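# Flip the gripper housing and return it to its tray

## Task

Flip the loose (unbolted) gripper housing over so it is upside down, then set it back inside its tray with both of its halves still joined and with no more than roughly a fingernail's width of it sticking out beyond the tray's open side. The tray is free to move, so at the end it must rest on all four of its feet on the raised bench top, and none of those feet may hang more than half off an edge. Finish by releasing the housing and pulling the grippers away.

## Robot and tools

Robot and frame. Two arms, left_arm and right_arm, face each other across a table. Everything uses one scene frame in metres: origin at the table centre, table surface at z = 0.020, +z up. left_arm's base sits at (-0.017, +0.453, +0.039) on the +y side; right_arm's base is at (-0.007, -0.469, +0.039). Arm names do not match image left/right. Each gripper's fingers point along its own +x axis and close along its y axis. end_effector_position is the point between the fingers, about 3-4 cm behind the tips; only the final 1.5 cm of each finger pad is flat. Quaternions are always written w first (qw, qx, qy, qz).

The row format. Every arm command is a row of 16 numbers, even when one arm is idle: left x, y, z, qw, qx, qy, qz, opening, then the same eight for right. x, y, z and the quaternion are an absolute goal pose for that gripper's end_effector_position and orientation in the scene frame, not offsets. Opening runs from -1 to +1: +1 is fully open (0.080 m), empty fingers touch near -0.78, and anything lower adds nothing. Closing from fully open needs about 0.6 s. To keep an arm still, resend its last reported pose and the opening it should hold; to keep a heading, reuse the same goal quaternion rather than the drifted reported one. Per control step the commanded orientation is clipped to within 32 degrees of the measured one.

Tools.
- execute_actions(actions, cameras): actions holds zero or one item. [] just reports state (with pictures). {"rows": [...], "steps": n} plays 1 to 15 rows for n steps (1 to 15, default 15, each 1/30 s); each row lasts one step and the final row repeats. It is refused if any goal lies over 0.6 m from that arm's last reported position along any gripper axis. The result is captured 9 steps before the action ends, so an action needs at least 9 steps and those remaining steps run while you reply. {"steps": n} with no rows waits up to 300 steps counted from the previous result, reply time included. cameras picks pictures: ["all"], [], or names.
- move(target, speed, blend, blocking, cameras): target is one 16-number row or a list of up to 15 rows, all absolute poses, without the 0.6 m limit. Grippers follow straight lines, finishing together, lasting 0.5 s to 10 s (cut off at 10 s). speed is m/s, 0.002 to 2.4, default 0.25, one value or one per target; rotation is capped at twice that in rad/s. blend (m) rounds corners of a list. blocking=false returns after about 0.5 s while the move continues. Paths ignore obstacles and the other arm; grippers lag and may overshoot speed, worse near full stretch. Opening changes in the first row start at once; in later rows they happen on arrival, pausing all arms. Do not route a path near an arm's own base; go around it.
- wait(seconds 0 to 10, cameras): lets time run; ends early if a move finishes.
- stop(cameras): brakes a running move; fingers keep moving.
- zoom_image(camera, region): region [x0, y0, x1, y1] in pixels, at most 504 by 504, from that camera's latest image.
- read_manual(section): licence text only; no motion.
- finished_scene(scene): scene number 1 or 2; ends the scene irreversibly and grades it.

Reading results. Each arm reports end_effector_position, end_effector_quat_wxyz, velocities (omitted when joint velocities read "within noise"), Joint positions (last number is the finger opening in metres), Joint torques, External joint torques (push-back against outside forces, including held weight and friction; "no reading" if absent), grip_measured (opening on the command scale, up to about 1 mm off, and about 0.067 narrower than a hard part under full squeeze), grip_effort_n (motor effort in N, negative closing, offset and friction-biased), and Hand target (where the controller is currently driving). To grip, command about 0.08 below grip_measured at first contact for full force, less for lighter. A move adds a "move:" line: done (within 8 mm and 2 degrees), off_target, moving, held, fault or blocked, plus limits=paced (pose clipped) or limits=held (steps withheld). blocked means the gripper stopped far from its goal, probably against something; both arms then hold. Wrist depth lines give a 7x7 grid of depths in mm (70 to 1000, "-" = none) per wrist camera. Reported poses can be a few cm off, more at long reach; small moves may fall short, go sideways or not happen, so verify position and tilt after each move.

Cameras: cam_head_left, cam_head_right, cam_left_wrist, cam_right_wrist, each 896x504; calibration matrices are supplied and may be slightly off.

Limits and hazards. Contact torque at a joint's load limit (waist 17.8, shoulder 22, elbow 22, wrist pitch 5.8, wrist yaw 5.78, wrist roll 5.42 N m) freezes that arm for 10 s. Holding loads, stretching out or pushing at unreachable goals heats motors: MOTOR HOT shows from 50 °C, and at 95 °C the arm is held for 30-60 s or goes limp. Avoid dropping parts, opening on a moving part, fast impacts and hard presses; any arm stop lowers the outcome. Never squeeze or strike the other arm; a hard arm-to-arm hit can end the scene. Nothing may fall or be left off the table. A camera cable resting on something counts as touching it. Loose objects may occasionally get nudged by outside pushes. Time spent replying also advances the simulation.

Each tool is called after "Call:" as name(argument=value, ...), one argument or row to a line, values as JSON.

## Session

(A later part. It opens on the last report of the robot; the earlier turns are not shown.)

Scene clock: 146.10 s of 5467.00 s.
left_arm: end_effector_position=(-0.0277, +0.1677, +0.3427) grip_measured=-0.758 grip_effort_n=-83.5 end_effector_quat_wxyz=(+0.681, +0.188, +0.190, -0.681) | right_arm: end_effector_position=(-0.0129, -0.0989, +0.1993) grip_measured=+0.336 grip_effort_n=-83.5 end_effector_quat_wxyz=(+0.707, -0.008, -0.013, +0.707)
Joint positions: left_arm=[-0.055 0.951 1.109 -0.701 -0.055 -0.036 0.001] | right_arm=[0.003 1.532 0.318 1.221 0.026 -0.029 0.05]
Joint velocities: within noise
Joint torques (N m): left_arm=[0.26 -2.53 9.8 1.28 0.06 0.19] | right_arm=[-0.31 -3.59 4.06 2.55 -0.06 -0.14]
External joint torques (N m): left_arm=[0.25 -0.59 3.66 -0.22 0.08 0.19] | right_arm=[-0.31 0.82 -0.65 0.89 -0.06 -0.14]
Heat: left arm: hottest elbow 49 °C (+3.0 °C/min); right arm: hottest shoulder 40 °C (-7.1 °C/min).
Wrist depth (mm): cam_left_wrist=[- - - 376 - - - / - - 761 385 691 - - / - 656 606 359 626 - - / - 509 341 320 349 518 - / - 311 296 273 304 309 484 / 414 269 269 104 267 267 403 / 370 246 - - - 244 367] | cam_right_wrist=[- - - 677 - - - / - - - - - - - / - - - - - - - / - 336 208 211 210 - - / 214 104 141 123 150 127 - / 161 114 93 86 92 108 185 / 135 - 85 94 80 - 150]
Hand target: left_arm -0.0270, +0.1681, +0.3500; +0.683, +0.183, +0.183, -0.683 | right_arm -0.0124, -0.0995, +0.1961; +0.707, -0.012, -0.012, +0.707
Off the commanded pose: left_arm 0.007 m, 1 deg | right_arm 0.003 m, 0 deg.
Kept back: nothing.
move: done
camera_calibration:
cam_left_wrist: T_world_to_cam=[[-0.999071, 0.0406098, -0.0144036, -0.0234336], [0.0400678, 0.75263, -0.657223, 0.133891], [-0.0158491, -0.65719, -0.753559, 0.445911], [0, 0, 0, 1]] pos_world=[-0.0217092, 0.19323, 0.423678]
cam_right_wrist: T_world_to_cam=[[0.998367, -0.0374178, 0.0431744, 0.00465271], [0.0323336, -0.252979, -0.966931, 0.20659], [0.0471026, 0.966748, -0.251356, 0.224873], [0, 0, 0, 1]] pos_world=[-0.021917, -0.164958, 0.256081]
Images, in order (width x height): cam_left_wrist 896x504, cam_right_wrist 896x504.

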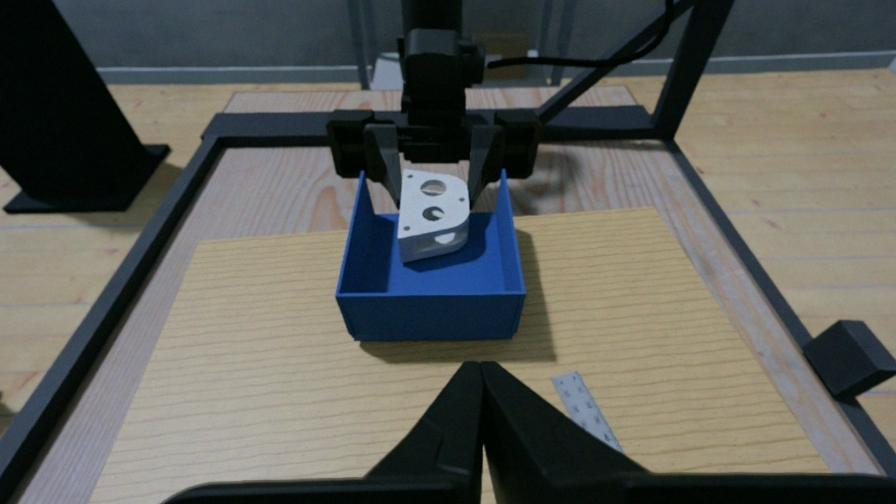

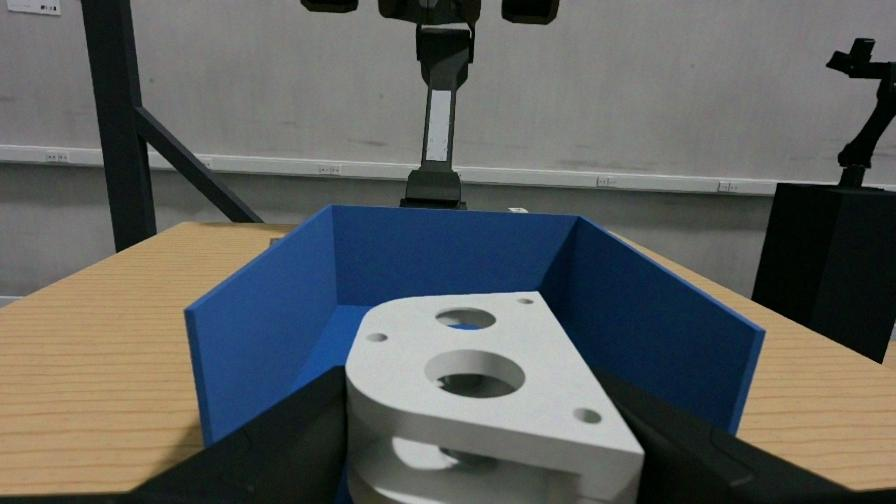

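Call:
move(
  target=[-0.0270, 0.168, 0.35, 0.683,0.183,0.183,-0.683, -0.8, -0.0123, -0.0995, 0.188, 0.707,-0.0117,-0.0117,0.707, 0.25],
  speed=0.04,
  cameras=["cam_right_wrist","cam_left_wrist"],
)

Call:
zoom_image(
  camera="cam_left_wrist",
  region=[330, 100, 550, 300],
)

Scene clock: 147.10 s of 5467.00 s.
left_arm: end_effector_position=(-0.0277, +0.1677, +0.3427) grip_measured=-0.758 grip_effort_n=-83.5 end_effector_quat_wxyz=(+0.681, +0.188, +0.190, -0.681) | right_arm: end_effector_position=(-0.0129, -0.0984, +0.1938) grip_measured=+0.336 grip_effort_n=-83.5 end_effector_quat_wxyz=(+0.707, -0.005, -0.016, +0.707)
Joint positions: left_arm=[-0.055 0.951 1.109 -0.701 -0.055 -0.036 0.001] | right_arm=[0.003 1.579 0.309 1.285 0.026 -0.03 0.05]
Joint velocities: within noise
Joint torques (N m): left_arm=[0.16 -2.35 9.66 1.28 0.07 0.19] | right_arm=[-0.33 -3.5 3.49 2.31 -0.06 -0.12]
External joint torques (N m): left_arm=[0.16 -0.31 3.46 -0.25 0.09 0.18] | right_arm=[-0.34 1.05 -1.02 0.63 -0.05 -0.12]
Heat: left arm: hottest elbow 49 °C (+3.0 °C/min); right arm: hottest shoulder 40 °C (-7.1 °C/min).
Wrist depth (mm): cam_left_wrist=[- - - 386 - - - / - - 773 385 689 - - / - 659 611 359 627 - - / - 513 341 324 349 516 - / - 313 296 274 303 310 486 / 416 269 268 104 267 267 403 / 373 246 - - - 244 364] | cam_right_wrist=[- - - 677 - - - / - - - - - - - / - - - - - - - / - 363 184 211 209 - - / 208 103 140 123 150 119 - / 155 113 93 86 92 107 178 / 129 - 85 94 80 - 145]
Hand target: left_arm -0.0270, +0.1681, +0.3500; +0.683, +0.183, +0.183, -0.683 | right_arm -0.0124, -0.0995, +0.1882; +0.707, -0.012, -0.012, +0.707
Off the commanded pose: left_arm 0.007 m, 1 deg | right_arm 0.006 m, 1 deg.
Kept back: nothing.
move: done
camera_calibration:
cam_left_wrist: T_world_to_cam=[[-0.999071, 0.0406098, -0.0144036, -0.0234336], [0.0400678, 0.75263, -0.657223, 0.133891], [-0.0158491, -0.65719, -0.753559, 0.445911], [0, 0, 0, 1]] pos_world=[-0.0217092, 0.19323, 0.423678]
cam_right_wrist: T_world_to_cam=[[0.998345, -0.0377732, 0.0433538, 0.00480748], [0.0328319, -0.244515, -0.969089, 0.202742], [0.0472063, 0.968909, -0.242871, 0.221597], [0, 0, 0, 1]] pos_world=[-0.0219167, -0.164953, 0.250086]
Images, in order (width x height): cam_left_wrist 896x504, cam_right_wrist 896x504.

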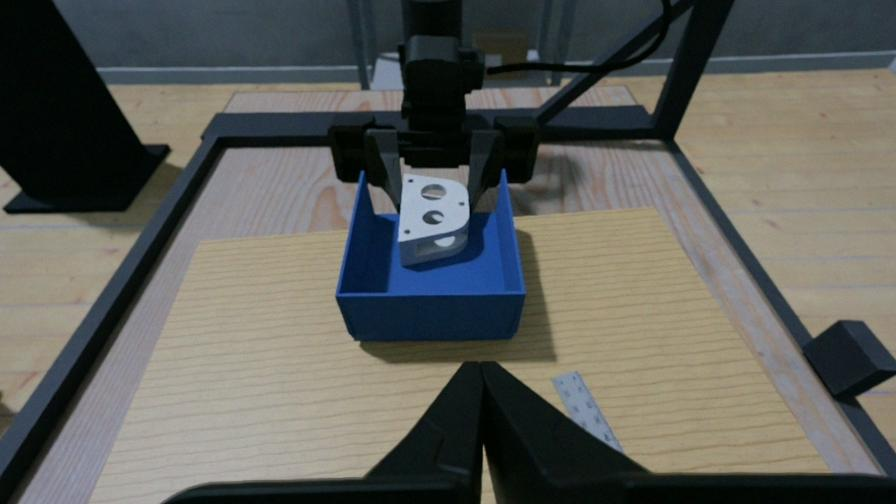

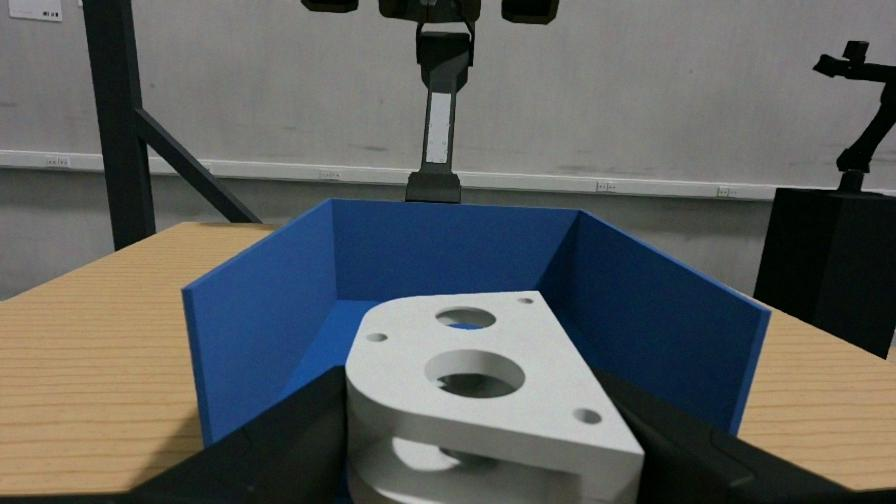

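Scaled by 2.291 from the camera's 896x504 image, which has a finer 1280x720 frame.

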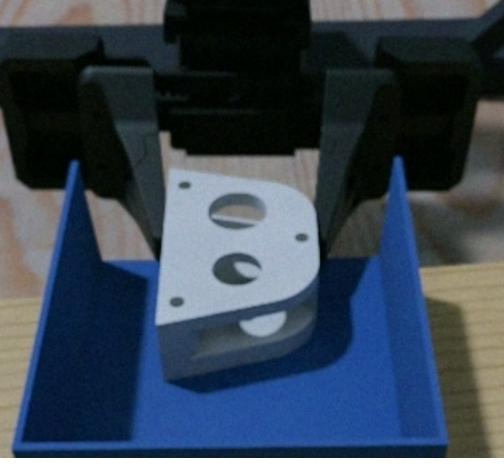

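Call:
move(
  target=[-0.0270, 0.168, 0.35, 0.683,0.183,0.183,-0.683, -0.8, -0.0123, -0.0995, 0.184, 0.707,-0.0117,-0.0117,0.707, 0.25],
  speed=0.04,
  cameras=["cam_right_wrist","cam_left_wrist"],
)

Call:
zoom_image(
  camera="cam_left_wrist",
  region=[330, 100, 550, 300],
)

Scene clock: 148.27 s of 5467.00 s.
left_arm: end_effector_position=(-0.0277, +0.1677, +0.3427) grip_measured=-0.758 grip_effort_n=-83.5 end_effector_quat_wxyz=(+0.681, +0.188, +0.190, -0.681) | right_arm: end_effector_position=(-0.0130, -0.0980, +0.1930) grip_measured=+0.336 grip_effort_n=-83.5 end_effector_quat_wxyz=(+0.707, -0.001, -0.020, +0.707)
Joint positions: left_arm=[-0.055 0.951 1.109 -0.701 -0.055 -0.036 0.001] | right_arm=[0.003 1.6 0.306 1.321 0.026 -0.031 0.05]
Joint velocities: within noise
Joint torques (N m): left_arm=[0.24 -2.31 9.59 1.25 0.01 0.2] | right_arm=[-0.33 -3.23 3.23 1.98 -0.06 -0.09]
External joint torques (N m): left_arm=[0.22 -0.36 3.43 -0.26 0.03 0.2] | right_arm=[-0.33 1.4 -1.18 0.3 -0.06 -0.1]
Heat: left arm: hottest elbow 49 °C (+3.0 °C/min); right arm: hottest shoulder 39 °C (-8.1 °C/min).
Wrist depth (mm): cam_left_wrist=[- - - 388 - 611 - / - - 763 383 700 - - / - 652 606 365 620 - - / - 511 341 321 349 513 - / - 314 296 276 304 310 485 / 416 269 269 104 266 266 403 / 371 246 - - - 244 368] | cam_right_wrist=[- - - 683 - - - / - - - - - - - / - - - - - - - / - 379 207 211 210 - - / 211 104 141 123 150 119 - / 156 113 93 86 91 107 180 / 130 - 85 94 80 - 146]
Hand target: left_arm -0.0270, +0.1681, +0.3500; +0.683, +0.183, +0.183, -0.683 | right_arm -0.0124, -0.0996, +0.1841; +0.707, -0.012, -0.012, +0.707
Off the commanded pose: left_arm 0.007 m, 1 deg | right_arm 0.009 m, 2 deg.
Kept back: nothing.
move: off_target (right_arm)
camera_calibration:
cam_left_wrist: T_world_to_cam=[[-0.999071, 0.0406098, -0.0144036, -0.0234336], [0.0400678, 0.75263, -0.657223, 0.133891], [-0.0158491, -0.65719, -0.753559, 0.445911], [0, 0, 0, 1]] pos_world=[-0.0217092, 0.19323, 0.423678]
cam_right_wrist: T_world_to_cam=[[0.998324, -0.0382337, 0.0434462, 0.00486929], [0.0333368, -0.233746, -0.971726, 0.203599], [0.0473081, 0.971546, -0.232079, 0.219158], [0, 0, 0, 1]] pos_world=[-0.0220164, -0.165146, 0.248493]
Images, in order (width x height): cam_left_wrist 896x504, cam_right_wrist 896x504.

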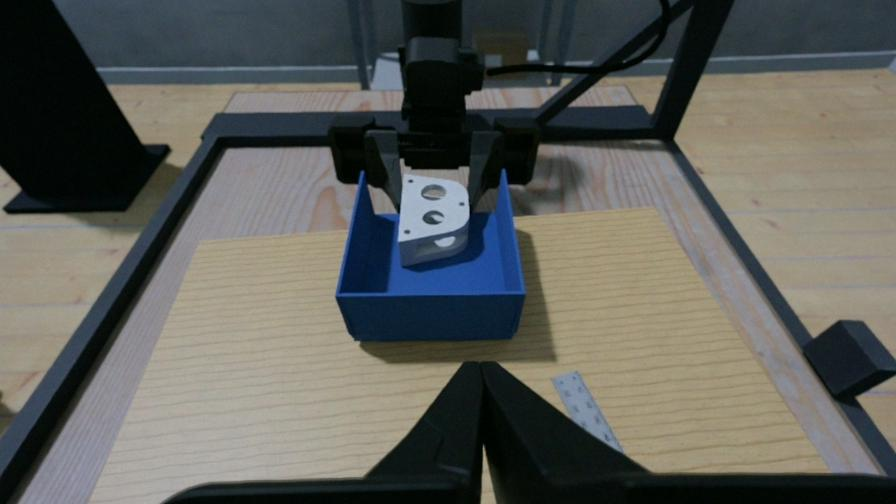

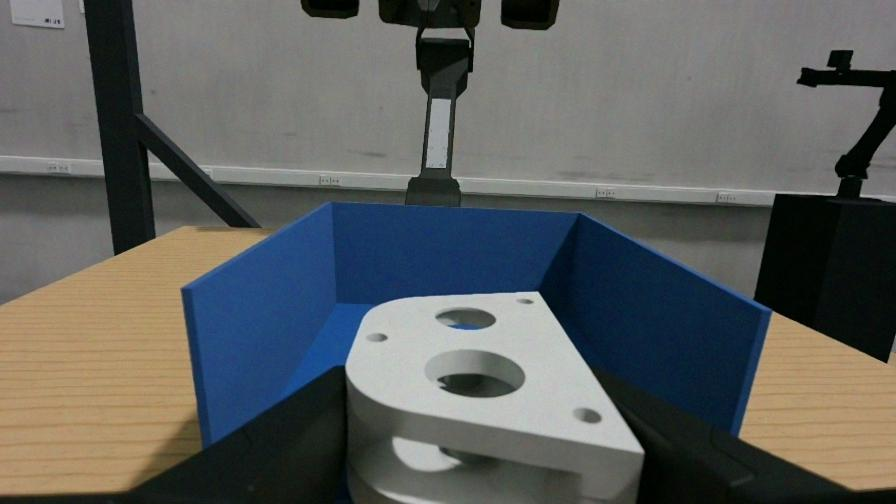

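Scaled by 2.291 from the camera's 896x504 image, which has a finer 1280x720 frame.

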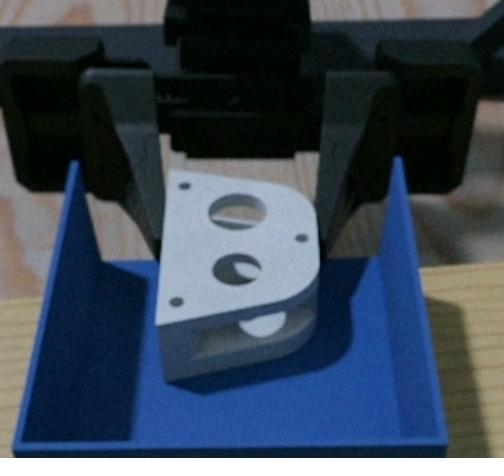

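Call:
move(
  target=[
    [-0.0270, 0.168, 0.35, 0.683,0.183,0.183,-0.683, -0.8, -0.0123, -0.0995, 0.199, 0.707,-0.0117,-0.0117,0.707, 0.25],
    [-0.0270, 0.168, 0.35, 0.683,0.183,0.183,-0.683, -0.8, -0.0123, -0.107, 0.199, 0.707,-0.0117,-0.0117,0.707, 0.25],
    [-0.0270, 0.168, 0.35, 0.683,0.183,0.183,-0.683, -0.8, -0.0123, -0.107, 0.186, 0.707,-0.0117,-0.0117,0.707, 0.25],
  ],
  speed=0.04,
  cameras=["cam_right_wrist","cam_left_wrist"],
)

Call:
zoom_image(
  camera="cam_left_wrist",
  region=[330, 100, 550, 300],
)

Scene clock: 150.00 s of 5467.00 s.
left_arm: end_effector_position=(-0.0277, +0.1677, +0.3427) grip_measured=-0.758 grip_effort_n=-83.5 end_effector_quat_wxyz=(+0.681, +0.188, +0.190, -0.681) | right_arm: end_effector_position=(-0.0128, -0.1058, +0.1931) grip_measured=+0.336 grip_effort_n=-83.5 end_effector_quat_wxyz=(+0.707, -0.004, -0.018, +0.707) end_effector_velocity=(+0.002, +0.000, -0.002) end_effector_angular_velocity=(+0.002, -0.007, -0.010)
Joint positions: left_arm=[-0.055 0.951 1.109 -0.701 -0.055 -0.036 0.001] | right_arm=[0.003 1.561 0.279 1.302 0.026 -0.032 0.05]
Joint velocities: left_arm=[within noise] | right_arm=[-0.002 0.017 -0.002 0.022 0.007 -0.007 0]
Joint torques (N m): left_arm=[0.31 -2.29 9.61 1.25 0.02 0.18] | right_arm=[-0.25 -3.13 3.49 2.16 -0.01 -0.06]
External joint torques (N m): left_arm=[0.32 -0.37 3.51 -0.25 0.04 0.17] | right_arm=[-0.28 1.25 -0.97 0.48 -0.01 -0.07]
Heat: left arm: hottest elbow 49 °C (+3.0 °C/min); right arm: hottest wrist pitch 40 °C (+5.0 °C/min).
Wrist depth (mm): cam_left_wrist=[- - - 387 - - - / - - 772 393 692 - - / - 652 610 360 628 - - / - 507 339 321 348 511 - / - 311 295 275 302 310 488 / 413 270 270 104 267 266 402 / 372 247 - - - 244 366] | cam_right_wrist=[- - - 699 - - - / - - - - - - - / - - - - - - - / - 364 185 218 211 - - / 208 114 141 122 149 134 - / 155 149 93 86 92 122 179 / 129 - 85 94 80 - 145]
Hand target: left_arm -0.0270, +0.1681, +0.3500; +0.683, +0.183, +0.183, -0.683 | right_arm -0.0124, -0.1071, +0.1860; +0.707, -0.012, -0.012, +0.707
Off the commanded pose: left_arm 0.007 m, 1 deg | right_arm 0.007 m, 1 deg.
Kept back: nothing.
move: done
camera_calibration:
cam_left_wrist: T_world_to_cam=[[-0.999071, 0.0406098, -0.0144036, -0.0234336], [0.0400678, 0.75263, -0.657223, 0.133891], [-0.0158491, -0.65719, -0.753559, 0.445911], [0, 0, 0, 1]] pos_world=[-0.0217092, 0.19323, 0.423678]
cam_right_wrist: T_world_to_cam=[[0.998276, -0.0376126, 0.0450684, 0.00416179], [0.0347369, -0.240393, -0.970054, 0.200913], [0.0473205, 0.969947, -0.238672, 0.227852], [0, 0, 0, 1]] pos_world=[-0.0219158, -0.17255, 0.249091]
Images, in order (width x height): cam_left_wrist 896x504, cam_right_wrist 896x504.

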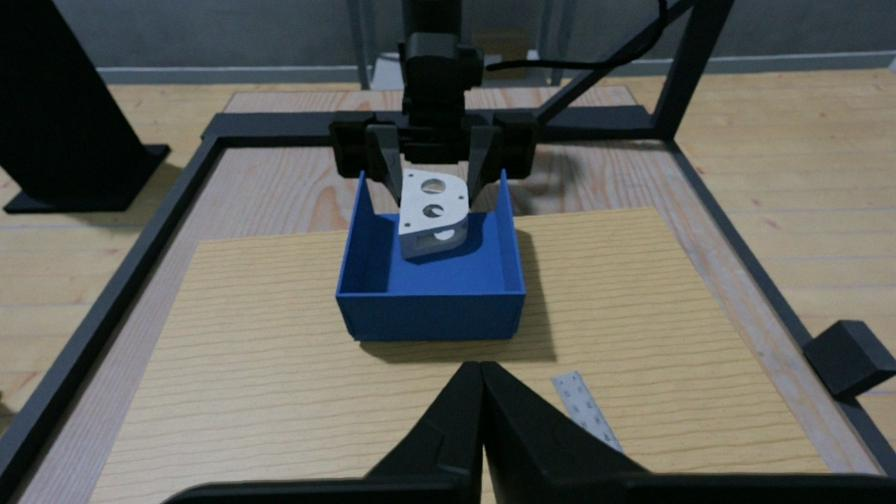

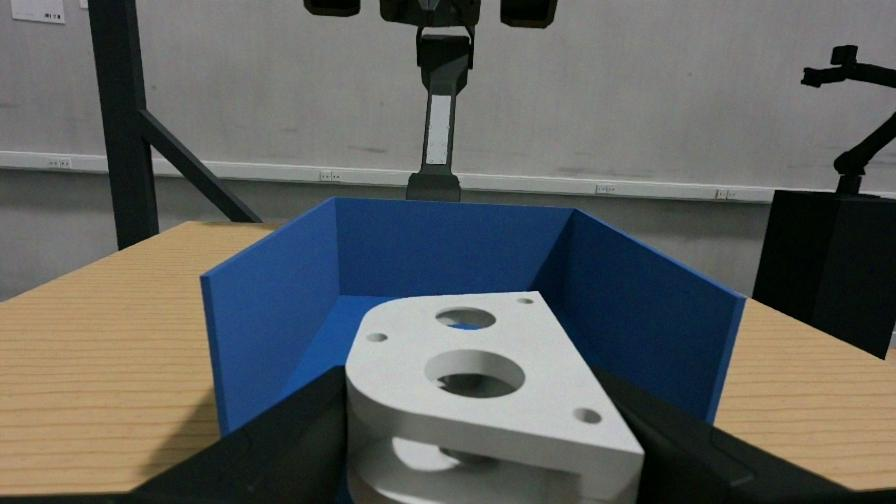

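Scaled by 2.291 from the camera's 896x504 image, which has a finer 1280x720 frame.

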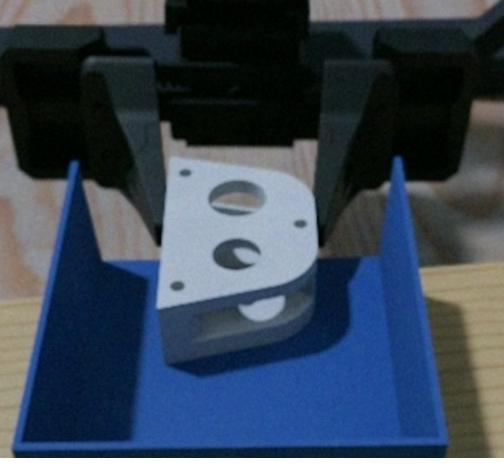

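Call:
move(
  target=[-0.0270, 0.168, 0.35, 0.683,0.183,0.183,-0.683, -0.8, -0.0126, -0.1062, 0.1915, 0.707,-0.0117,-0.0117,0.707, 0.25],
  speed=0.04,
  cameras=[],
)

Call:
move(
  target=[-0.0270, 0.168, 0.35, 0.683,0.183,0.183,-0.683, -0.8, -0.0126, -0.1062, 0.1925, 0.707,-0.0117,-0.0117,0.707, 0.6],
  speed=0.04,
  cameras=["cam_right_wrist","cam_left_wrist"],
)

Call:
zoom_image(
  camera="cam_left_wrist",
  region=[330, 100, 550, 300],
)

Scene clock: 151.37 s of 5467.00 s.
left_arm: end_effector_position=(-0.0277, +0.1677, +0.3427) grip_measured=-0.758 grip_effort_n=-83.5 end_effector_quat_wxyz=(+0.681, +0.188, +0.190, -0.681) | right_arm: end_effector_position=(-0.0128, -0.1060, +0.1930) grip_measured=+0.336 grip_effort_n=-83.5 end_effector_quat_wxyz=(+0.707, -0.008, -0.014, +0.707)
Joint positions: left_arm=[-0.055 0.951 1.109 -0.701 -0.055 -0.036 0.001] | right_arm=[0.003 1.544 0.281 1.27 0.026 -0.032 0.05]
Joint velocities: within noise
Joint torques (N m): left_arm=[0.4 -2.52 9.67 1.25 0.04 0.15] | right_arm=[-0.12 -4.35 4.26 1.59 0.03 -0.06]
External joint torques (N m): left_arm=[0.39 -0.6 3.57 -0.25 0.06 0.15] | right_arm=[-0.14 0 -0.3 -0.1 0.04 -0.07]
Heat: left arm: hottest elbow 49 °C (+2.0 °C/min); right arm: hottest wrist pitch 40 °C (+5.1 °C/min).
Wrist depth (mm): cam_left_wrist=[- - - 387 - - - / - - 773 392 702 - - / - 657 613 362 624 - - / - 511 343 323 348 516 - / - 313 297 274 301 309 485 / 414 269 269 104 268 266 402 / 371 247 - - - 245 364] | cam_right_wrist=[- - - 683 - - - / - - - - - - - / - - - - - - - / - 319 185 219 210 - - / 205 114 141 122 149 135 - / 154 148 93 86 92 123 178 / 129 - 85 94 80 - 145]
Hand target: left_arm -0.0270, +0.1681, +0.3500; +0.683, +0.183, +0.183, -0.683 | right_arm -0.0127, -0.1062, +0.1915; +0.707, -0.012, -0.012, +0.707
Off the commanded pose: left_arm 0.007 m, 1 deg | right_arm 0.001 m, 0 deg.
Kept back: nothing.
move: done
No camera images: "cameras" was empty.

Scene clock: 152.07 s of 5467.00 s.
left_arm: end_effector_position=(-0.0277, +0.1677, +0.3427) grip_measured=-0.758 grip_effort_n=-83.5 end_effector_quat_wxyz=(+0.681, +0.188, +0.190, -0.681) | right_arm: end_effector_position=(-0.0128, -0.1060, +0.1893) grip_measured=+0.597 grip_effort_n=14.7 end_effector_quat_wxyz=(+0.707, -0.015, -0.008, +0.707)
Joint positions: left_arm=[-0.055 0.951 1.109 -0.701 -0.055 -0.036 0.001] | right_arm=[0.003 1.544 0.281 1.253 0.026 -0.032 0.062]
Joint velocities: within noise
Joint torques (N m): left_arm=[0.16 -2.46 9.69 1.22 0.05 0.17] | right_arm=[-0.09 -5.03 4.46 2.26 0.03 -0.07]
External joint torques (N m): left_arm=[0.17 -0.5 3.53 -0.3 0.07 0.16] | right_arm=[-0.05 -0.67 -0.11 0.56 0.02 -0.07]
Heat: left arm: hottest elbow 49 °C (+2.0 °C/min); right arm: hottest wrist pitch 40 °C (+4.1 °C/min).
Wrist depth (mm): cam_left_wrist=[- - - 395 - - - / - - 772 394 693 - - / - 652 604 356 623 - - / - 516 340 323 347 518 - / - 313 297 273 303 309 487 / 413 269 268 104 266 267 402 / 369 247 - - - 245 365] | cam_right_wrist=[- - - - - - - / - - - - - - - / - 594 - 598 - - - / - 114 183 217 203 - - / 191 113 139 109 146 134 246 / 144 139 90 85 88 114 167 / - - 91 92 83 78 137]
Hand target: left_arm -0.0270, +0.1681, +0.3500; +0.683, +0.183, +0.183, -0.683 | right_arm -0.0127, -0.1062, +0.1924; +0.707, -0.012, -0.012, +0.707
Off the commanded pose: left_arm 0.007 m, 1 deg | right_arm 0.003 m, 1 deg.
Kept back: nothing.
move: done
camera_calibration:
cam_left_wrist: T_world_to_cam=[[-0.999071, 0.0406098, -0.0144036, -0.0234336], [0.0400678, 0.75263, -0.657223, 0.133891], [-0.0158491, -0.65719, -0.753559, 0.445911], [0, 0, 0, 1]] pos_world=[-0.0217092, 0.19323, 0.423678]
cam_right_wrist: T_world_to_cam=[[0.998242, -0.0362988, 0.0468645, 0.00407982], [0.0354311, -0.268461, -0.962639, 0.192766], [0.0475239, 0.962606, -0.266703, 0.231731], [0, 0, 0, 1]] pos_world=[-0.0219153, -0.171168, 0.247176]
Images, in order (width x height): cam_left_wrist 896x504, cam_right_wrist 896x504.

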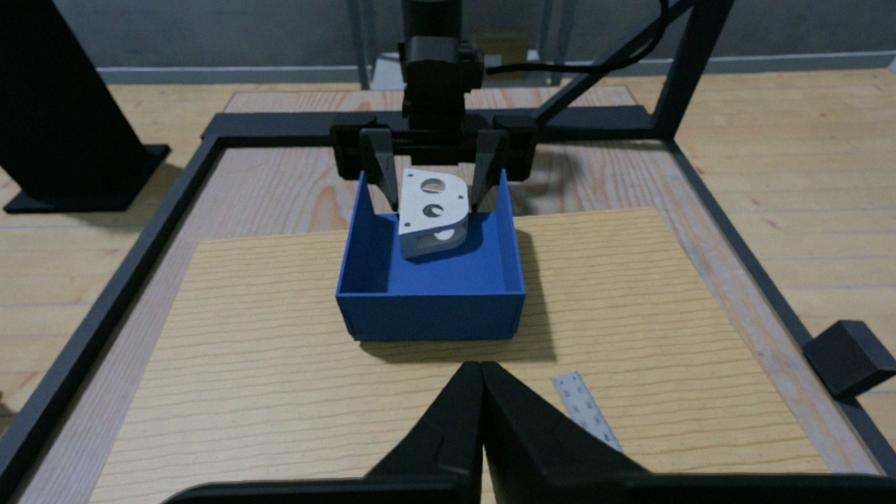

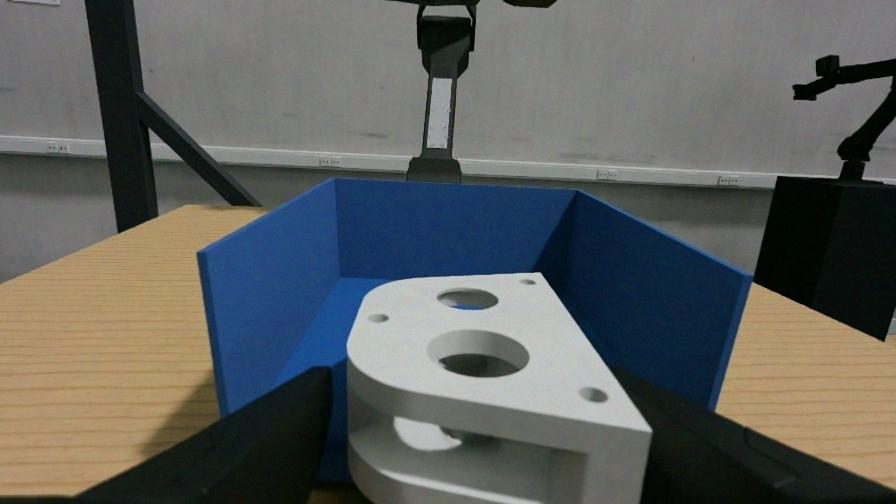

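Scaled by 2.291 from the camera's 896x504 image, which has a finer 1280x720 frame.

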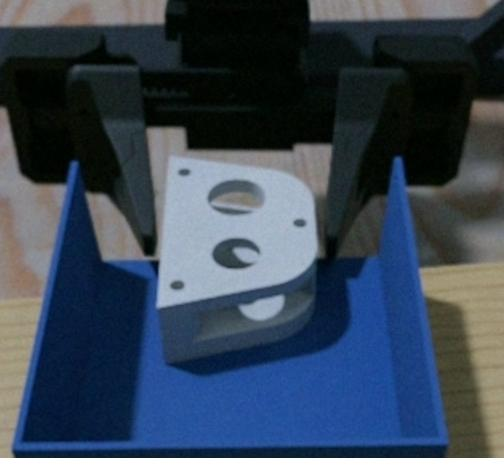

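Call:
move(
  target=[
    [-0.0270, 0.168, 0.35, 0.683,0.183,0.183,-0.683, -0.8, -0.0126, -0.175, 0.192, 0.707,-0.0117,-0.0117,0.707, 0.6],
    [-0.0270, 0.168, 0.35, 0.683,0.183,0.183,-0.683, -0.8, -0.0125, -0.175, 0.29, 0.65,-0.28,0.28,0.65, 0.6],
    [-0.0270, 0.168, 0.35, 0.683,0.183,0.183,-0.683, -0.8, -0.0125, -0.11, 0.32, 0.586,-0.395,0.395,0.586, 0.6],
  ],
  speed=[0.08,0.25,0.25],
  cameras=["cam_right_wrist","cam_left_wrist"],
)

Scene clock: 156.37 s of 5467.00 s.
left_arm: end_effector_position=(-0.0277, +0.1677, +0.3427) grip_measured=-0.758 grip_effort_n=-83.5 end_effector_quat_wxyz=(+0.681, +0.188, +0.190, -0.681) | right_arm: end_effector_position=(-0.0129, -0.1125, +0.3210) grip_measured=+0.597 grip_effort_n=15.1 end_effector_quat_wxyz=(+0.587, -0.396, +0.393, +0.587)
Joint positions: left_arm=[-0.055 0.951 1.109 -0.701 -0.055 -0.036 0.001] | right_arm=[-0.003 1.687 1.935 -1.43 0.009 0.014 0.062]
Joint velocities: within noise
Joint torques (N m): left_arm=[0.26 -2.29 9.71 1.22 0.01 0.18] | right_arm=[-0.31 -5.3 6.32 1.28 -0.08 0.06]
External joint torques (N m): left_arm=[0.26 -0.34 3.55 -0.3 0.03 0.17] | right_arm=[-0.34 1.28 0.61 0.3 -0.08 0.06]
Heat: left arm: hottest elbow 49 °C (+2.0 °C/min); right arm: hottest wrist pitch 40 °C (+4.0 °C/min).
Wrist depth (mm): cam_left_wrist=[- - - 594 - - - / - - 776 707 693 - - / - 655 632 627 622 - - / - 511 340 322 349 511 - / - 312 296 274 302 309 487 / 417 270 268 104 267 266 399 / 370 246 - - - 243 370] | cam_right_wrist=[248 249 221 220 231 260 401 / 243 246 237 236 239 255 398 / 239 241 232 232 234 249 381 / 235 236 227 200 230 246 380 / 232 234 237 198 376 384 386 / 359 363 367 370 372 377 381 / - - 358 364 364 78 376]
Hand target: left_arm -0.0270, +0.1681, +0.3500; +0.683, +0.183, +0.183, -0.683 | right_arm -0.0125, -0.1100, +0.3199; +0.586, -0.395, +0.395, +0.586
Off the commanded pose: left_arm 0.007 m, 1 deg | right_arm 0.003 m, 0 deg.
Kept back: nothing.
move: done
camera_calibration:
cam_left_wrist: T_world_to_cam=[[-0.999071, 0.0406098, -0.0144036, -0.0234336], [0.0400678, 0.75263, -0.657223, 0.133891], [-0.0158491, -0.65719, -0.753559, 0.445911], [0, 0, 0, 1]] pos_world=[-0.0217092, 0.19323, 0.423678]
cam_right_wrist: T_world_to_cam=[[0.99905, 0.00315234, 0.0434629, 0.00334131], [0.00856747, -0.992123, -0.124976, -0.032836], [0.0427266, 0.12523, -0.991207, 0.411324], [0, 0, 0, 1]] pos_world=[-0.0206313, -0.0840978, 0.403459]
Images, in order (width x height): cam_left_wrist 896x504, cam_right_wrist 896x504.

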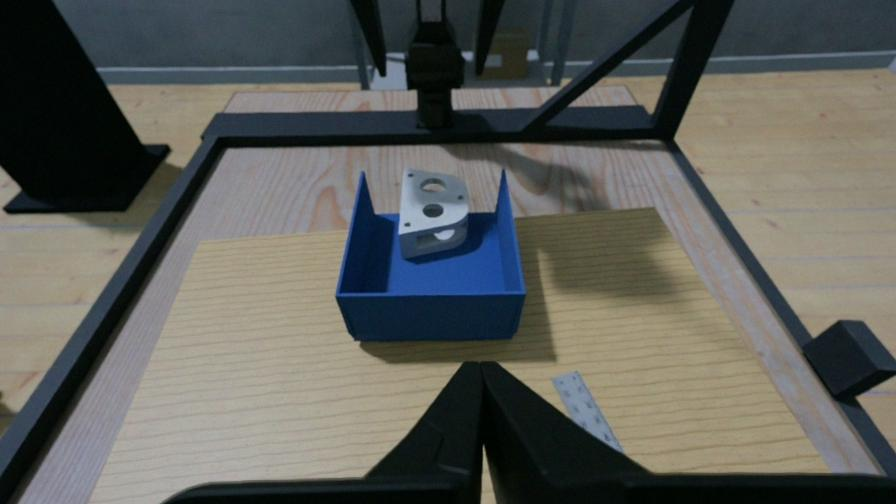

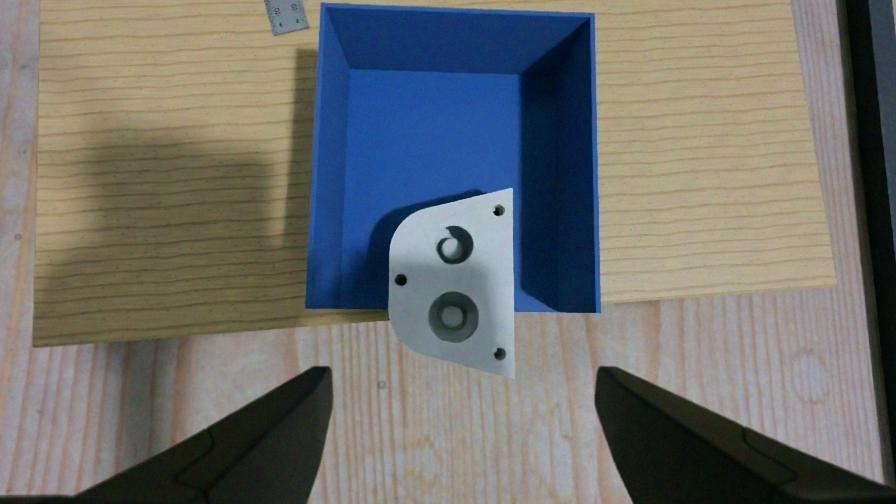

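Call:
move(
  target=[
    [-0.0270, 0.168, 0.35, 0.683,0.183,0.183,-0.683, -0.8, -0.0122, -0.082, 0.285, 0.5495,-0.445,0.445,0.5495, 0.6],
    [-0.0270, 0.168, 0.35, 0.683,0.183,0.183,-0.683, -0.8, -0.0122, -0.082, 0.222, 0.5495,-0.445,0.445,0.5495, 0.6],
  ],
  speed=[0.15,0.08],
  cameras=["cam_right_wrist","cam_left_wrist"],
)

Scene clock: 158.90 s of 5467.00 s.
left_arm: end_effector_position=(-0.0277, +0.1677, +0.3427) grip_measured=-0.758 grip_effort_n=-83.5 end_effector_quat_wxyz=(+0.681, +0.188, +0.190, -0.681) | right_arm: end_effector_position=(-0.0128, -0.0800, +0.2190) grip_measured=+0.597 grip_effort_n=14.7 end_effector_quat_wxyz=(+0.548, -0.449, +0.446, +0.547) end_effector_velocity=(+0.000, -0.004, +0.004) end_effector_angular_velocity=(+0.003, -0.003, -0.021)
Joint positions: left_arm=[-0.055 0.951 1.109 -0.701 -0.055 -0.036 0.001] | right_arm=[-0.006 1.861 1.77 -1.278 0.006 0.014 0.062]
Joint velocities: left_arm=[within noise] | right_arm=[0.002 -0.017 -0.007 -0.007 0.007 0.022 0]
Joint torques (N m): left_arm=[0.25 -2.44 9.74 1.27 0.04 0.21] | right_arm=[-0.28 -9.18 4.85 1.18 -0.08 -0.02]
External joint torques (N m): left_arm=[0.24 -0.53 3.6 -0.24 0.07 0.21] | right_arm=[-0.34 -0.99 -1.14 0.5 -0.07 -0.02]
Heat: left arm: hottest elbow 49 °C (+2.0 °C/min); right arm: hottest shoulder 39 °C (-5.0 °C/min).
Wrist depth (mm): cam_left_wrist=[- - - 248 - - - / - - 293 225 279 - - / - 659 610 338 628 583 - / - 513 341 322 347 513 - / - 315 295 274 302 310 489 / 412 271 268 104 266 266 402 / 370 247 - - - 245 367] | cam_right_wrist=[- 86 110 111 112 112 79 / - 93 111 112 113 113 79 / - 87 112 113 114 108 79 / - 82 113 87 88 107 86 / - 88 114 102 89 101 82 / - 83 90 89 90 95 86 / - - 82 110 95 78 284]
Hand target: left_arm -0.0270, +0.1681, +0.3500; +0.683, +0.183, +0.183, -0.683 | right_arm -0.0122, -0.0820, +0.2219; +0.549, -0.445, +0.445, +0.549
Off the commanded pose: left_arm 0.007 m, 1 deg | right_arm 0.004 m, 1 deg.
Kept back: nothing.
move: done
camera_calibration:
cam_left_wrist: T_world_to_cam=[[-0.999071, 0.0406098, -0.0144036, -0.0234336], [0.0400678, 0.75263, -0.657223, 0.133891], [-0.0158491, -0.65719, -0.753559, 0.445911], [0, 0, 0, 1]] pos_world=[-0.0217092, 0.19323, 0.423678]
cam_right_wrist: T_world_to_cam=[[0.999056, 0.00881361, 0.0425428, 0.00819739], [0.00616383, -0.998056, 0.062019, -0.054814], [0.0430067, -0.0616982, -0.997168, 0.292524], [0, 0, 0, 1]] pos_world=[-0.0204323, -0.0367314, 0.294746]
Images, in order (width x height): cam_left_wrist 896x504, cam_right_wrist 896x504.

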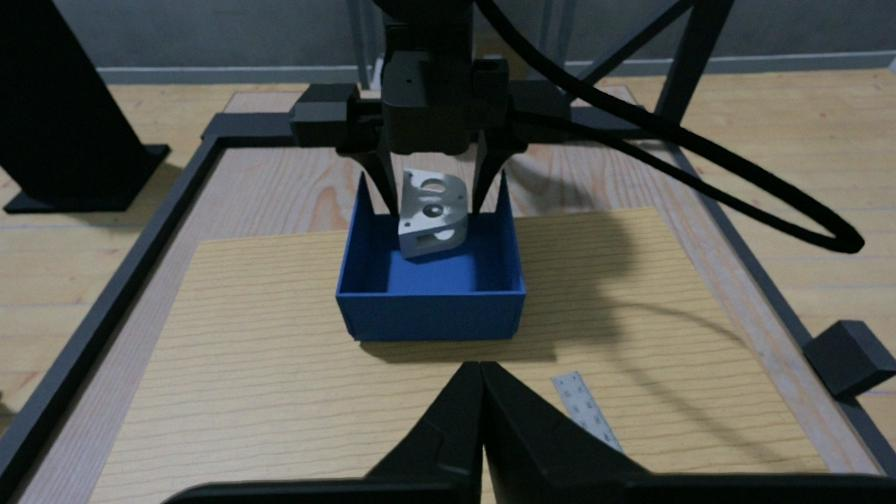

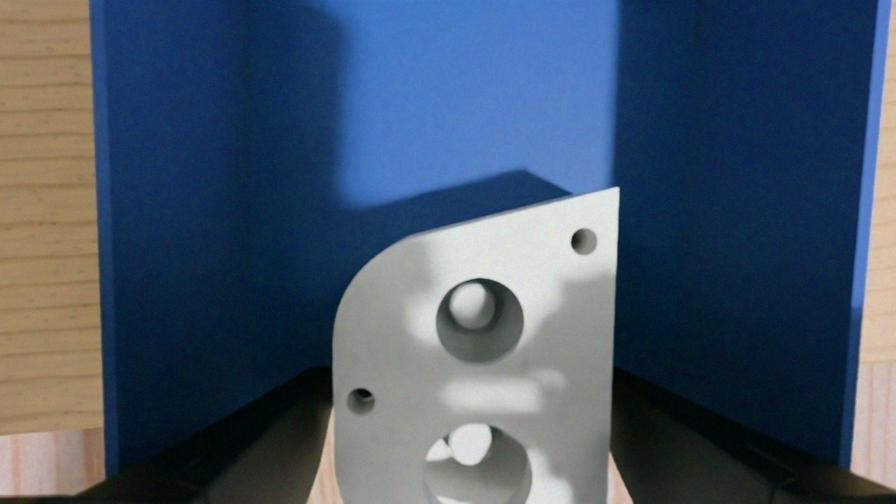

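Call:
move(
  target=[-0.0270, 0.168, 0.35, 0.683,0.183,0.183,-0.683, -0.8, -0.0125, -0.082, 0.220, 0.5495,-0.445,0.445,0.5495, 0.28],
  speed=0.05,
  cameras=[],
)

Call:
move(
  target=[-0.0270, 0.168, 0.35, 0.683,0.183,0.183,-0.683, -0.8, -0.0125, -0.045, 0.2205, 0.5495,-0.445,0.445,0.5495, 0.28],
  speed=0.05,
  cameras=["cam_right_wrist","cam_left_wrist"],
)

Call:
zoom_image(
  camera="cam_left_wrist",
  region=[330, 150, 550, 350],
)

Scene clock: 160.30 s of 5467.00 s.
left_arm: end_effector_position=(-0.0277, +0.1677, +0.3427) grip_measured=-0.758 grip_effort_n=-83.5 end_effector_quat_wxyz=(+0.681, +0.188, +0.190, -0.681) | right_arm: end_effector_position=(-0.0128, -0.0801, +0.2191) grip_measured=+0.341 grip_effort_n=-83.5 end_effector_quat_wxyz=(+0.549, -0.447, +0.445, +0.549)
Joint positions: left_arm=[-0.055 0.951 1.109 -0.701 -0.055 -0.036 0.001] | right_arm=[-0.006 1.856 1.762 -1.27 0.006 0.014 0.05]
Joint velocities: within noise
Joint torques (N m): left_arm=[0.17 -2.49 9.5 1.22 0.06 0.2] | right_arm=[-0.23 -8.78 4.65 1.24 -0.07 0.01]
External joint torques (N m): left_arm=[0.17 -0.56 3.36 -0.29 0.08 0.2] | right_arm=[-0.24 -0.66 -1.35 0.54 -0.07 0.01]
Heat: left arm: hottest elbow 49 °C (+2.0 °C/min); right arm: hottest shoulder 40 °C (-4.0 °C/min).
Wrist depth (mm): cam_left_wrist=[- - - 248 - - - / - - 292 225 282 - - / - 655 611 337 630 587 - / - 513 341 324 349 520 - / - 312 297 274 302 309 485 / 414 270 268 104 266 266 402 / 370 248 - - - 245 369] | cam_right_wrist=[- 86 112 113 114 114 79 / - 93 113 114 115 115 76 / - 87 114 115 116 108 86 / - 88 115 89 89 107 86 / - 89 116 90 91 101 82 / - 89 90 91 91 100 282 / - 74 85 112 92 74 285]
Hand target: left_arm -0.0270, +0.1681, +0.3500; +0.683, +0.183, +0.183, -0.683 | right_arm -0.0126, -0.0820, +0.2200; +0.549, -0.445, +0.445, +0.550
Off the commanded pose: left_arm 0.007 m, 1 deg | right_arm 0.002 m, 0 deg.
Kept back: nothing.
move: done
No camera images: "cameras" was empty.

Scene clock: 161.33 s of 5467.00 s.
left_arm: end_effector_position=(-0.0277, +0.1677, +0.3427) grip_measured=-0.758 grip_effort_n=-83.5 end_effector_quat_wxyz=(+0.681, +0.188, +0.190, -0.681) | right_arm: end_effector_position=(-0.0130, -0.0476, +0.2222) grip_measured=+0.341 grip_effort_n=-83.5 end_effector_quat_wxyz=(+0.550, -0.445, +0.443, +0.550) end_effector_velocity=(+0.000, -0.002, +0.005) end_effector_angular_velocity=(-0.003, +0.006, +0.006)
Joint positions: left_arm=[-0.055 0.951 1.109 -0.701 -0.055 -0.036 0.001] | right_arm=[-0.007 1.993 1.961 -1.327 0.006 0.014 0.05]
Joint velocities: left_arm=[within noise] | right_arm=[-0.002 -0.002 0.017 -0.022 -0.007 -0.007 0]
Joint torques (N m): left_arm=[0.26 -2.12 9.57 1.22 0.08 0.17] | right_arm=[-0.35 -7.5 6.75 0.97 -0.08 -0.04]
External joint torques (N m): left_arm=[0.26 -0.16 3.39 -0.32 0.1 0.17] | right_arm=[-0.42 1.61 0.77 0.25 -0.07 -0.04]
Heat: left arm: hottest elbow 49 °C (+2.0 °C/min); right arm: hottest shoulder 40 °C (-3.0 °C/min).
Wrist depth (mm): cam_left_wrist=[- - - 158 - - - / - - 700 206 274 - - / - 650 593 272 586 215 - / - 512 341 314 347 498 192 / - 313 297 274 302 309 473 / 411 270 268 104 267 266 403 / 372 247 - - - 244 367] | cam_right_wrist=[- 86 98 111 102 102 80 / - 92 114 115 116 109 80 / - 86 115 116 117 109 79 / - 82 116 89 89 108 87 / - 88 117 90 91 108 87 / - 88 90 91 91 101 137 / - 73 85 112 92 74 138]
Hand target: left_arm -0.0270, +0.1681, +0.3500; +0.683, +0.183, +0.183, -0.683 | right_arm -0.0125, -0.0451, +0.2204; +0.549, -0.445, +0.445, +0.550
Off the commanded pose: left_arm 0.007 m, 1 deg | right_arm 0.003 m, 0 deg.
Kept back: nothing.
move: done
camera_calibration:
cam_left_wrist: T_world_to_cam=[[-0.999071, 0.0406098, -0.0144036, -0.0234336], [0.0400678, 0.75263, -0.657223, 0.133891], [-0.0158491, -0.65719, -0.753559, 0.445911], [0, 0, 0, 1]] pos_world=[-0.0217092, 0.19323, 0.423678]
cam_right_wrist: T_world_to_cam=[[0.999086, 0.00759868, 0.0420748, 0.00809709], [0.00546539, -0.998705, 0.0505873, -0.0202024], [0.0424047, -0.050311, -0.997833, 0.298405], [0, 0, 0, 1]] pos_world=[-0.020633, -0.0052247, 0.29844]
Images, in order (width x height): cam_left_wrist 896x504, cam_right_wrist 896x504.

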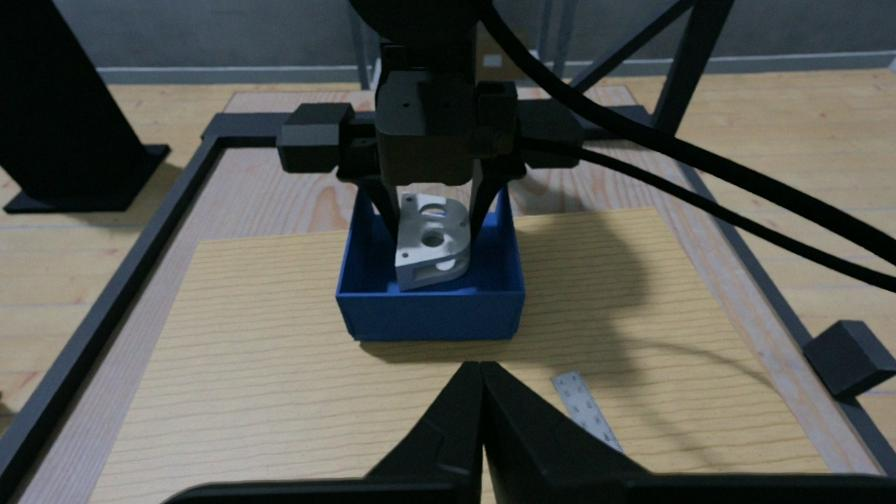

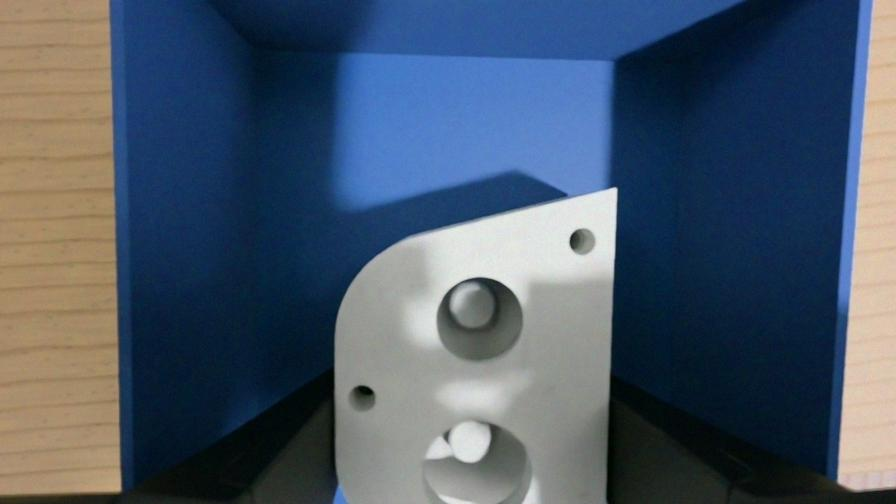

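Scaled by 2.291 from the camera's 896x504 image, which has a finer 1280x720 frame.

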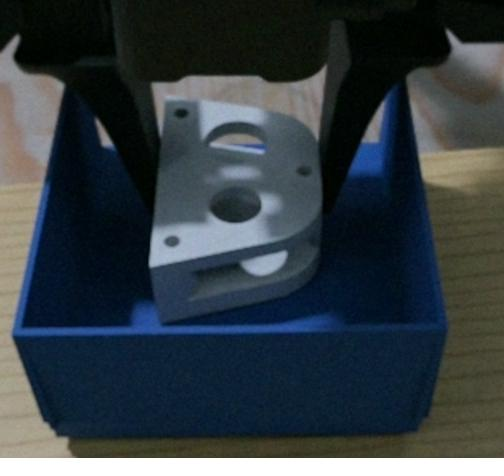

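Call:
move(
  target=[-0.0270, 0.168, 0.35, 0.683,0.183,0.183,-0.683, -0.8, -0.0125, -0.037, 0.2175, 0.5495,-0.445,0.445,0.5495, 0.28],
  speed=0.05,
  cameras=[],
)

Call:
move(
  target=[-0.0270, 0.168, 0.35, 0.683,0.183,0.183,-0.683, -0.8, -0.0125, -0.039, 0.2165, 0.5495,-0.445,0.445,0.5495, 0.28],
  speed=0.05,
  cameras=["cam_right_wrist"],
)

Scene clock: 162.33 s of 5467.00 s.
left_arm: end_effector_position=(-0.0277, +0.1677, +0.3427) grip_measured=-0.758 grip_effort_n=-83.5 end_effector_quat_wxyz=(+0.681, +0.188, +0.190, -0.681) | right_arm: end_effector_position=(-0.0130, -0.0396, +0.2211) grip_measured=+0.341 grip_effort_n=-83.5 end_effector_quat_wxyz=(+0.551, -0.444, +0.442, +0.551)
Joint positions: left_arm=[-0.055 0.951 1.109 -0.701 -0.055 -0.036 0.001] | right_arm=[-0.008 2.025 2.002 -1.332 0.006 0.014 0.05]
Joint velocities: within noise
Joint torques (N m): left_arm=[0.18 -2.48 9.65 1.21 0.02 0.18] | right_arm=[-0.31 -7.48 6.61 1.01 -0.08 -0.05]
External joint torques (N m): left_arm=[0.17 -0.53 3.52 -0.3 0.04 0.18] | right_arm=[-0.37 1.74 0.7 0.3 -0.08 -0.05]
Heat: left arm: hottest elbow 49 °C (+2.0 °C/min); right arm: hottest shoulder 40 °C (-3.0 °C/min).
Wrist depth (mm): cam_left_wrist=[- - - 154 - - - / - - 770 201 284 - - / - 648 271 210 588 - - / - 513 342 311 348 494 195 / - 313 296 274 302 308 449 / 413 270 269 104 268 267 399 / 373 246 - - - 244 366] | cam_right_wrist=[- 80 92 91 84 89 80 / - 86 114 114 116 109 76 / - 86 115 116 116 109 79 / - 82 115 89 89 108 87 / - 88 116 90 91 102 83 / - 88 90 91 91 101 136 / - 73 85 111 92 74 137]
Hand target: left_arm -0.0270, +0.1681, +0.3500; +0.683, +0.183, +0.183, -0.683 | right_arm -0.0124, -0.0371, +0.2175; +0.550, -0.445, +0.445, +0.550
Off the commanded pose: left_arm 0.007 m, 1 deg | right_arm 0.005 m, 0 deg.
Kept back: nothing.
move: done
No camera images: "cameras" was empty.

Scene clock: 163.03 s of 5467.00 s.
left_arm: end_effector_position=(-0.0277, +0.1677, +0.3427) grip_measured=-0.758 grip_effort_n=-83.5 end_effector_quat_wxyz=(+0.681, +0.188, +0.190, -0.681) | right_arm: end_effector_position=(-0.0130, -0.0387, +0.2212) grip_measured=+0.341 grip_effort_n=-83.5 end_effector_quat_wxyz=(+0.552, -0.443, +0.441, +0.552)
Joint positions: left_arm=[-0.055 0.951 1.109 -0.701 -0.055 -0.036 0.001] | right_arm=[-0.008 2.025 2.002 -1.327 0.006 0.014 0.05]
Joint velocities: within noise
Joint torques (N m): left_arm=[0.04 -2.39 9.77 1.2 0.01 0.16] | right_arm=[-0.31 -8.41 4.73 1.28 -0.07 -0.05]
External joint torques (N m): left_arm=[0.05 -0.48 3.7 -0.29 0.03 0.16] | right_arm=[-0.31 0.87 -1.22 0.56 -0.08 -0.05]
Heat: left arm: hottest elbow 49 °C (+2.0 °C/min); right arm: hottest shoulder 40 °C (-3.0 °C/min).
Wrist depth (mm): cam_left_wrist=[- - - 151 - - - / - - 777 201 633 - - / - 660 267 209 590 381 - / - 514 340 311 348 497 190 / - 313 296 272 301 310 461 / 411 269 268 104 267 267 403 / 372 246 - - - 244 368] | cam_right_wrist=[- 79 84 82 87 87 80 / - 86 114 115 116 109 80 / - 86 115 116 117 109 80 / - 81 115 89 89 108 87 / - 87 116 90 91 102 83 / - 88 90 91 91 101 136 / - 73 85 111 92 74 137]
Hand target: left_arm -0.0270, +0.1681, +0.3500; +0.683, +0.183, +0.183, -0.683 | right_arm -0.0124, -0.0390, +0.2166; +0.550, -0.445, +0.445, +0.550
Off the commanded pose: left_arm 0.007 m, 1 deg | right_arm 0.005 m, 1 deg.
Kept back: nothing.
move: done
camera_calibration:
cam_right_wrist: T_world_to_cam=[[0.999092, 0.00692824, 0.0420475, 0.00797005], [0.00516627, -0.99911, 0.0418692, -0.00928602], [0.0423002, -0.0416139, -0.998238, 0.298307], [0, 0, 0, 1]] pos_world=[-0.0205333, 0.00308076, 0.297835]
Images, in order (width x height): cam_right_wrist 896x504.

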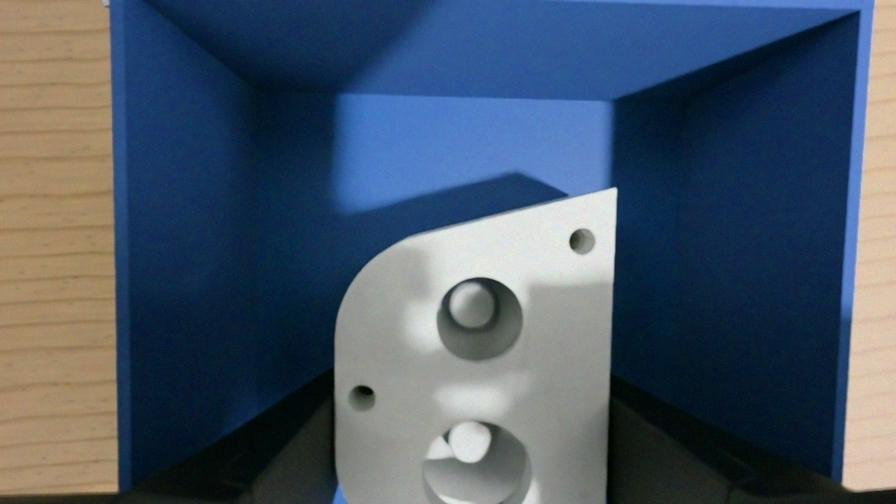

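Call:
move(
  target=[-0.0270, 0.168, 0.35, 0.683,0.183,0.183,-0.683, -0.8, -0.0127, -0.039, 0.2135, 0.5495,-0.445,0.445,0.5495, 0.28],
  speed=0.03,
  cameras=[],
)

Scene clock: 164.00 s of 5467.00 s.
left_arm: end_effector_position=(-0.0277, +0.1677, +0.3427) grip_measured=-0.758 grip_effort_n=-83.5 end_effector_quat_wxyz=(+0.681, +0.188, +0.190, -0.681) | right_arm: end_effector_position=(-0.0130, -0.0380, +0.2195) grip_measured=+0.341 grip_effort_n=-83.5 end_effector_quat_wxyz=(+0.553, -0.442, +0.440, +0.552)
Joint positions: left_arm=[-0.055 0.951 1.109 -0.701 -0.055 -0.036 0.001] | right_arm=[-0.008 2.024 1.993 -1.317 0.006 0.014 0.05]
Joint velocities: within noise
Joint torques (N m): left_arm=[0.13 -2.51 9.82 1.24 0.08 0.12] | right_arm=[-0.27 -8.49 4.16 1.52 -0.07 -0.03]
External joint torques (N m): left_arm=[0.13 -0.56 3.69 -0.26 0.1 0.12] | right_arm=[-0.28 0.98 -1.9 0.79 -0.07 -0.03]
Heat: left arm: hottest elbow 49 °C (+2.0 °C/min); right arm: hottest shoulder 41 °C (-2.0 °C/min).
Wrist depth (mm): cam_left_wrist=[- - - 152 - - - / - - 774 201 633 - - / - 653 267 209 583 212 - / - 511 341 308 347 501 190 / - 314 297 274 302 311 463 / 409 270 268 104 266 267 402 / 373 247 - - - 244 366] | cam_right_wrist=[- 77 82 81 85 85 80 / - 92 114 115 116 107 80 / - 86 115 116 117 109 79 / - 82 116 89 90 108 87 / - 87 116 90 91 102 83 / - 88 90 91 91 101 136 / - 73 85 111 92 74 137]
Hand target: left_arm -0.0270, +0.1681, +0.3500; +0.683, +0.183, +0.183, -0.683 | right_arm -0.0126, -0.0391, +0.2135; +0.549, -0.445, +0.445, +0.549
Off the commanded pose: left_arm 0.007 m, 1 deg | right_arm 0.006 m, 1 deg.
Kept back: nothing.
move: done
No camera images: "cameras" was empty.


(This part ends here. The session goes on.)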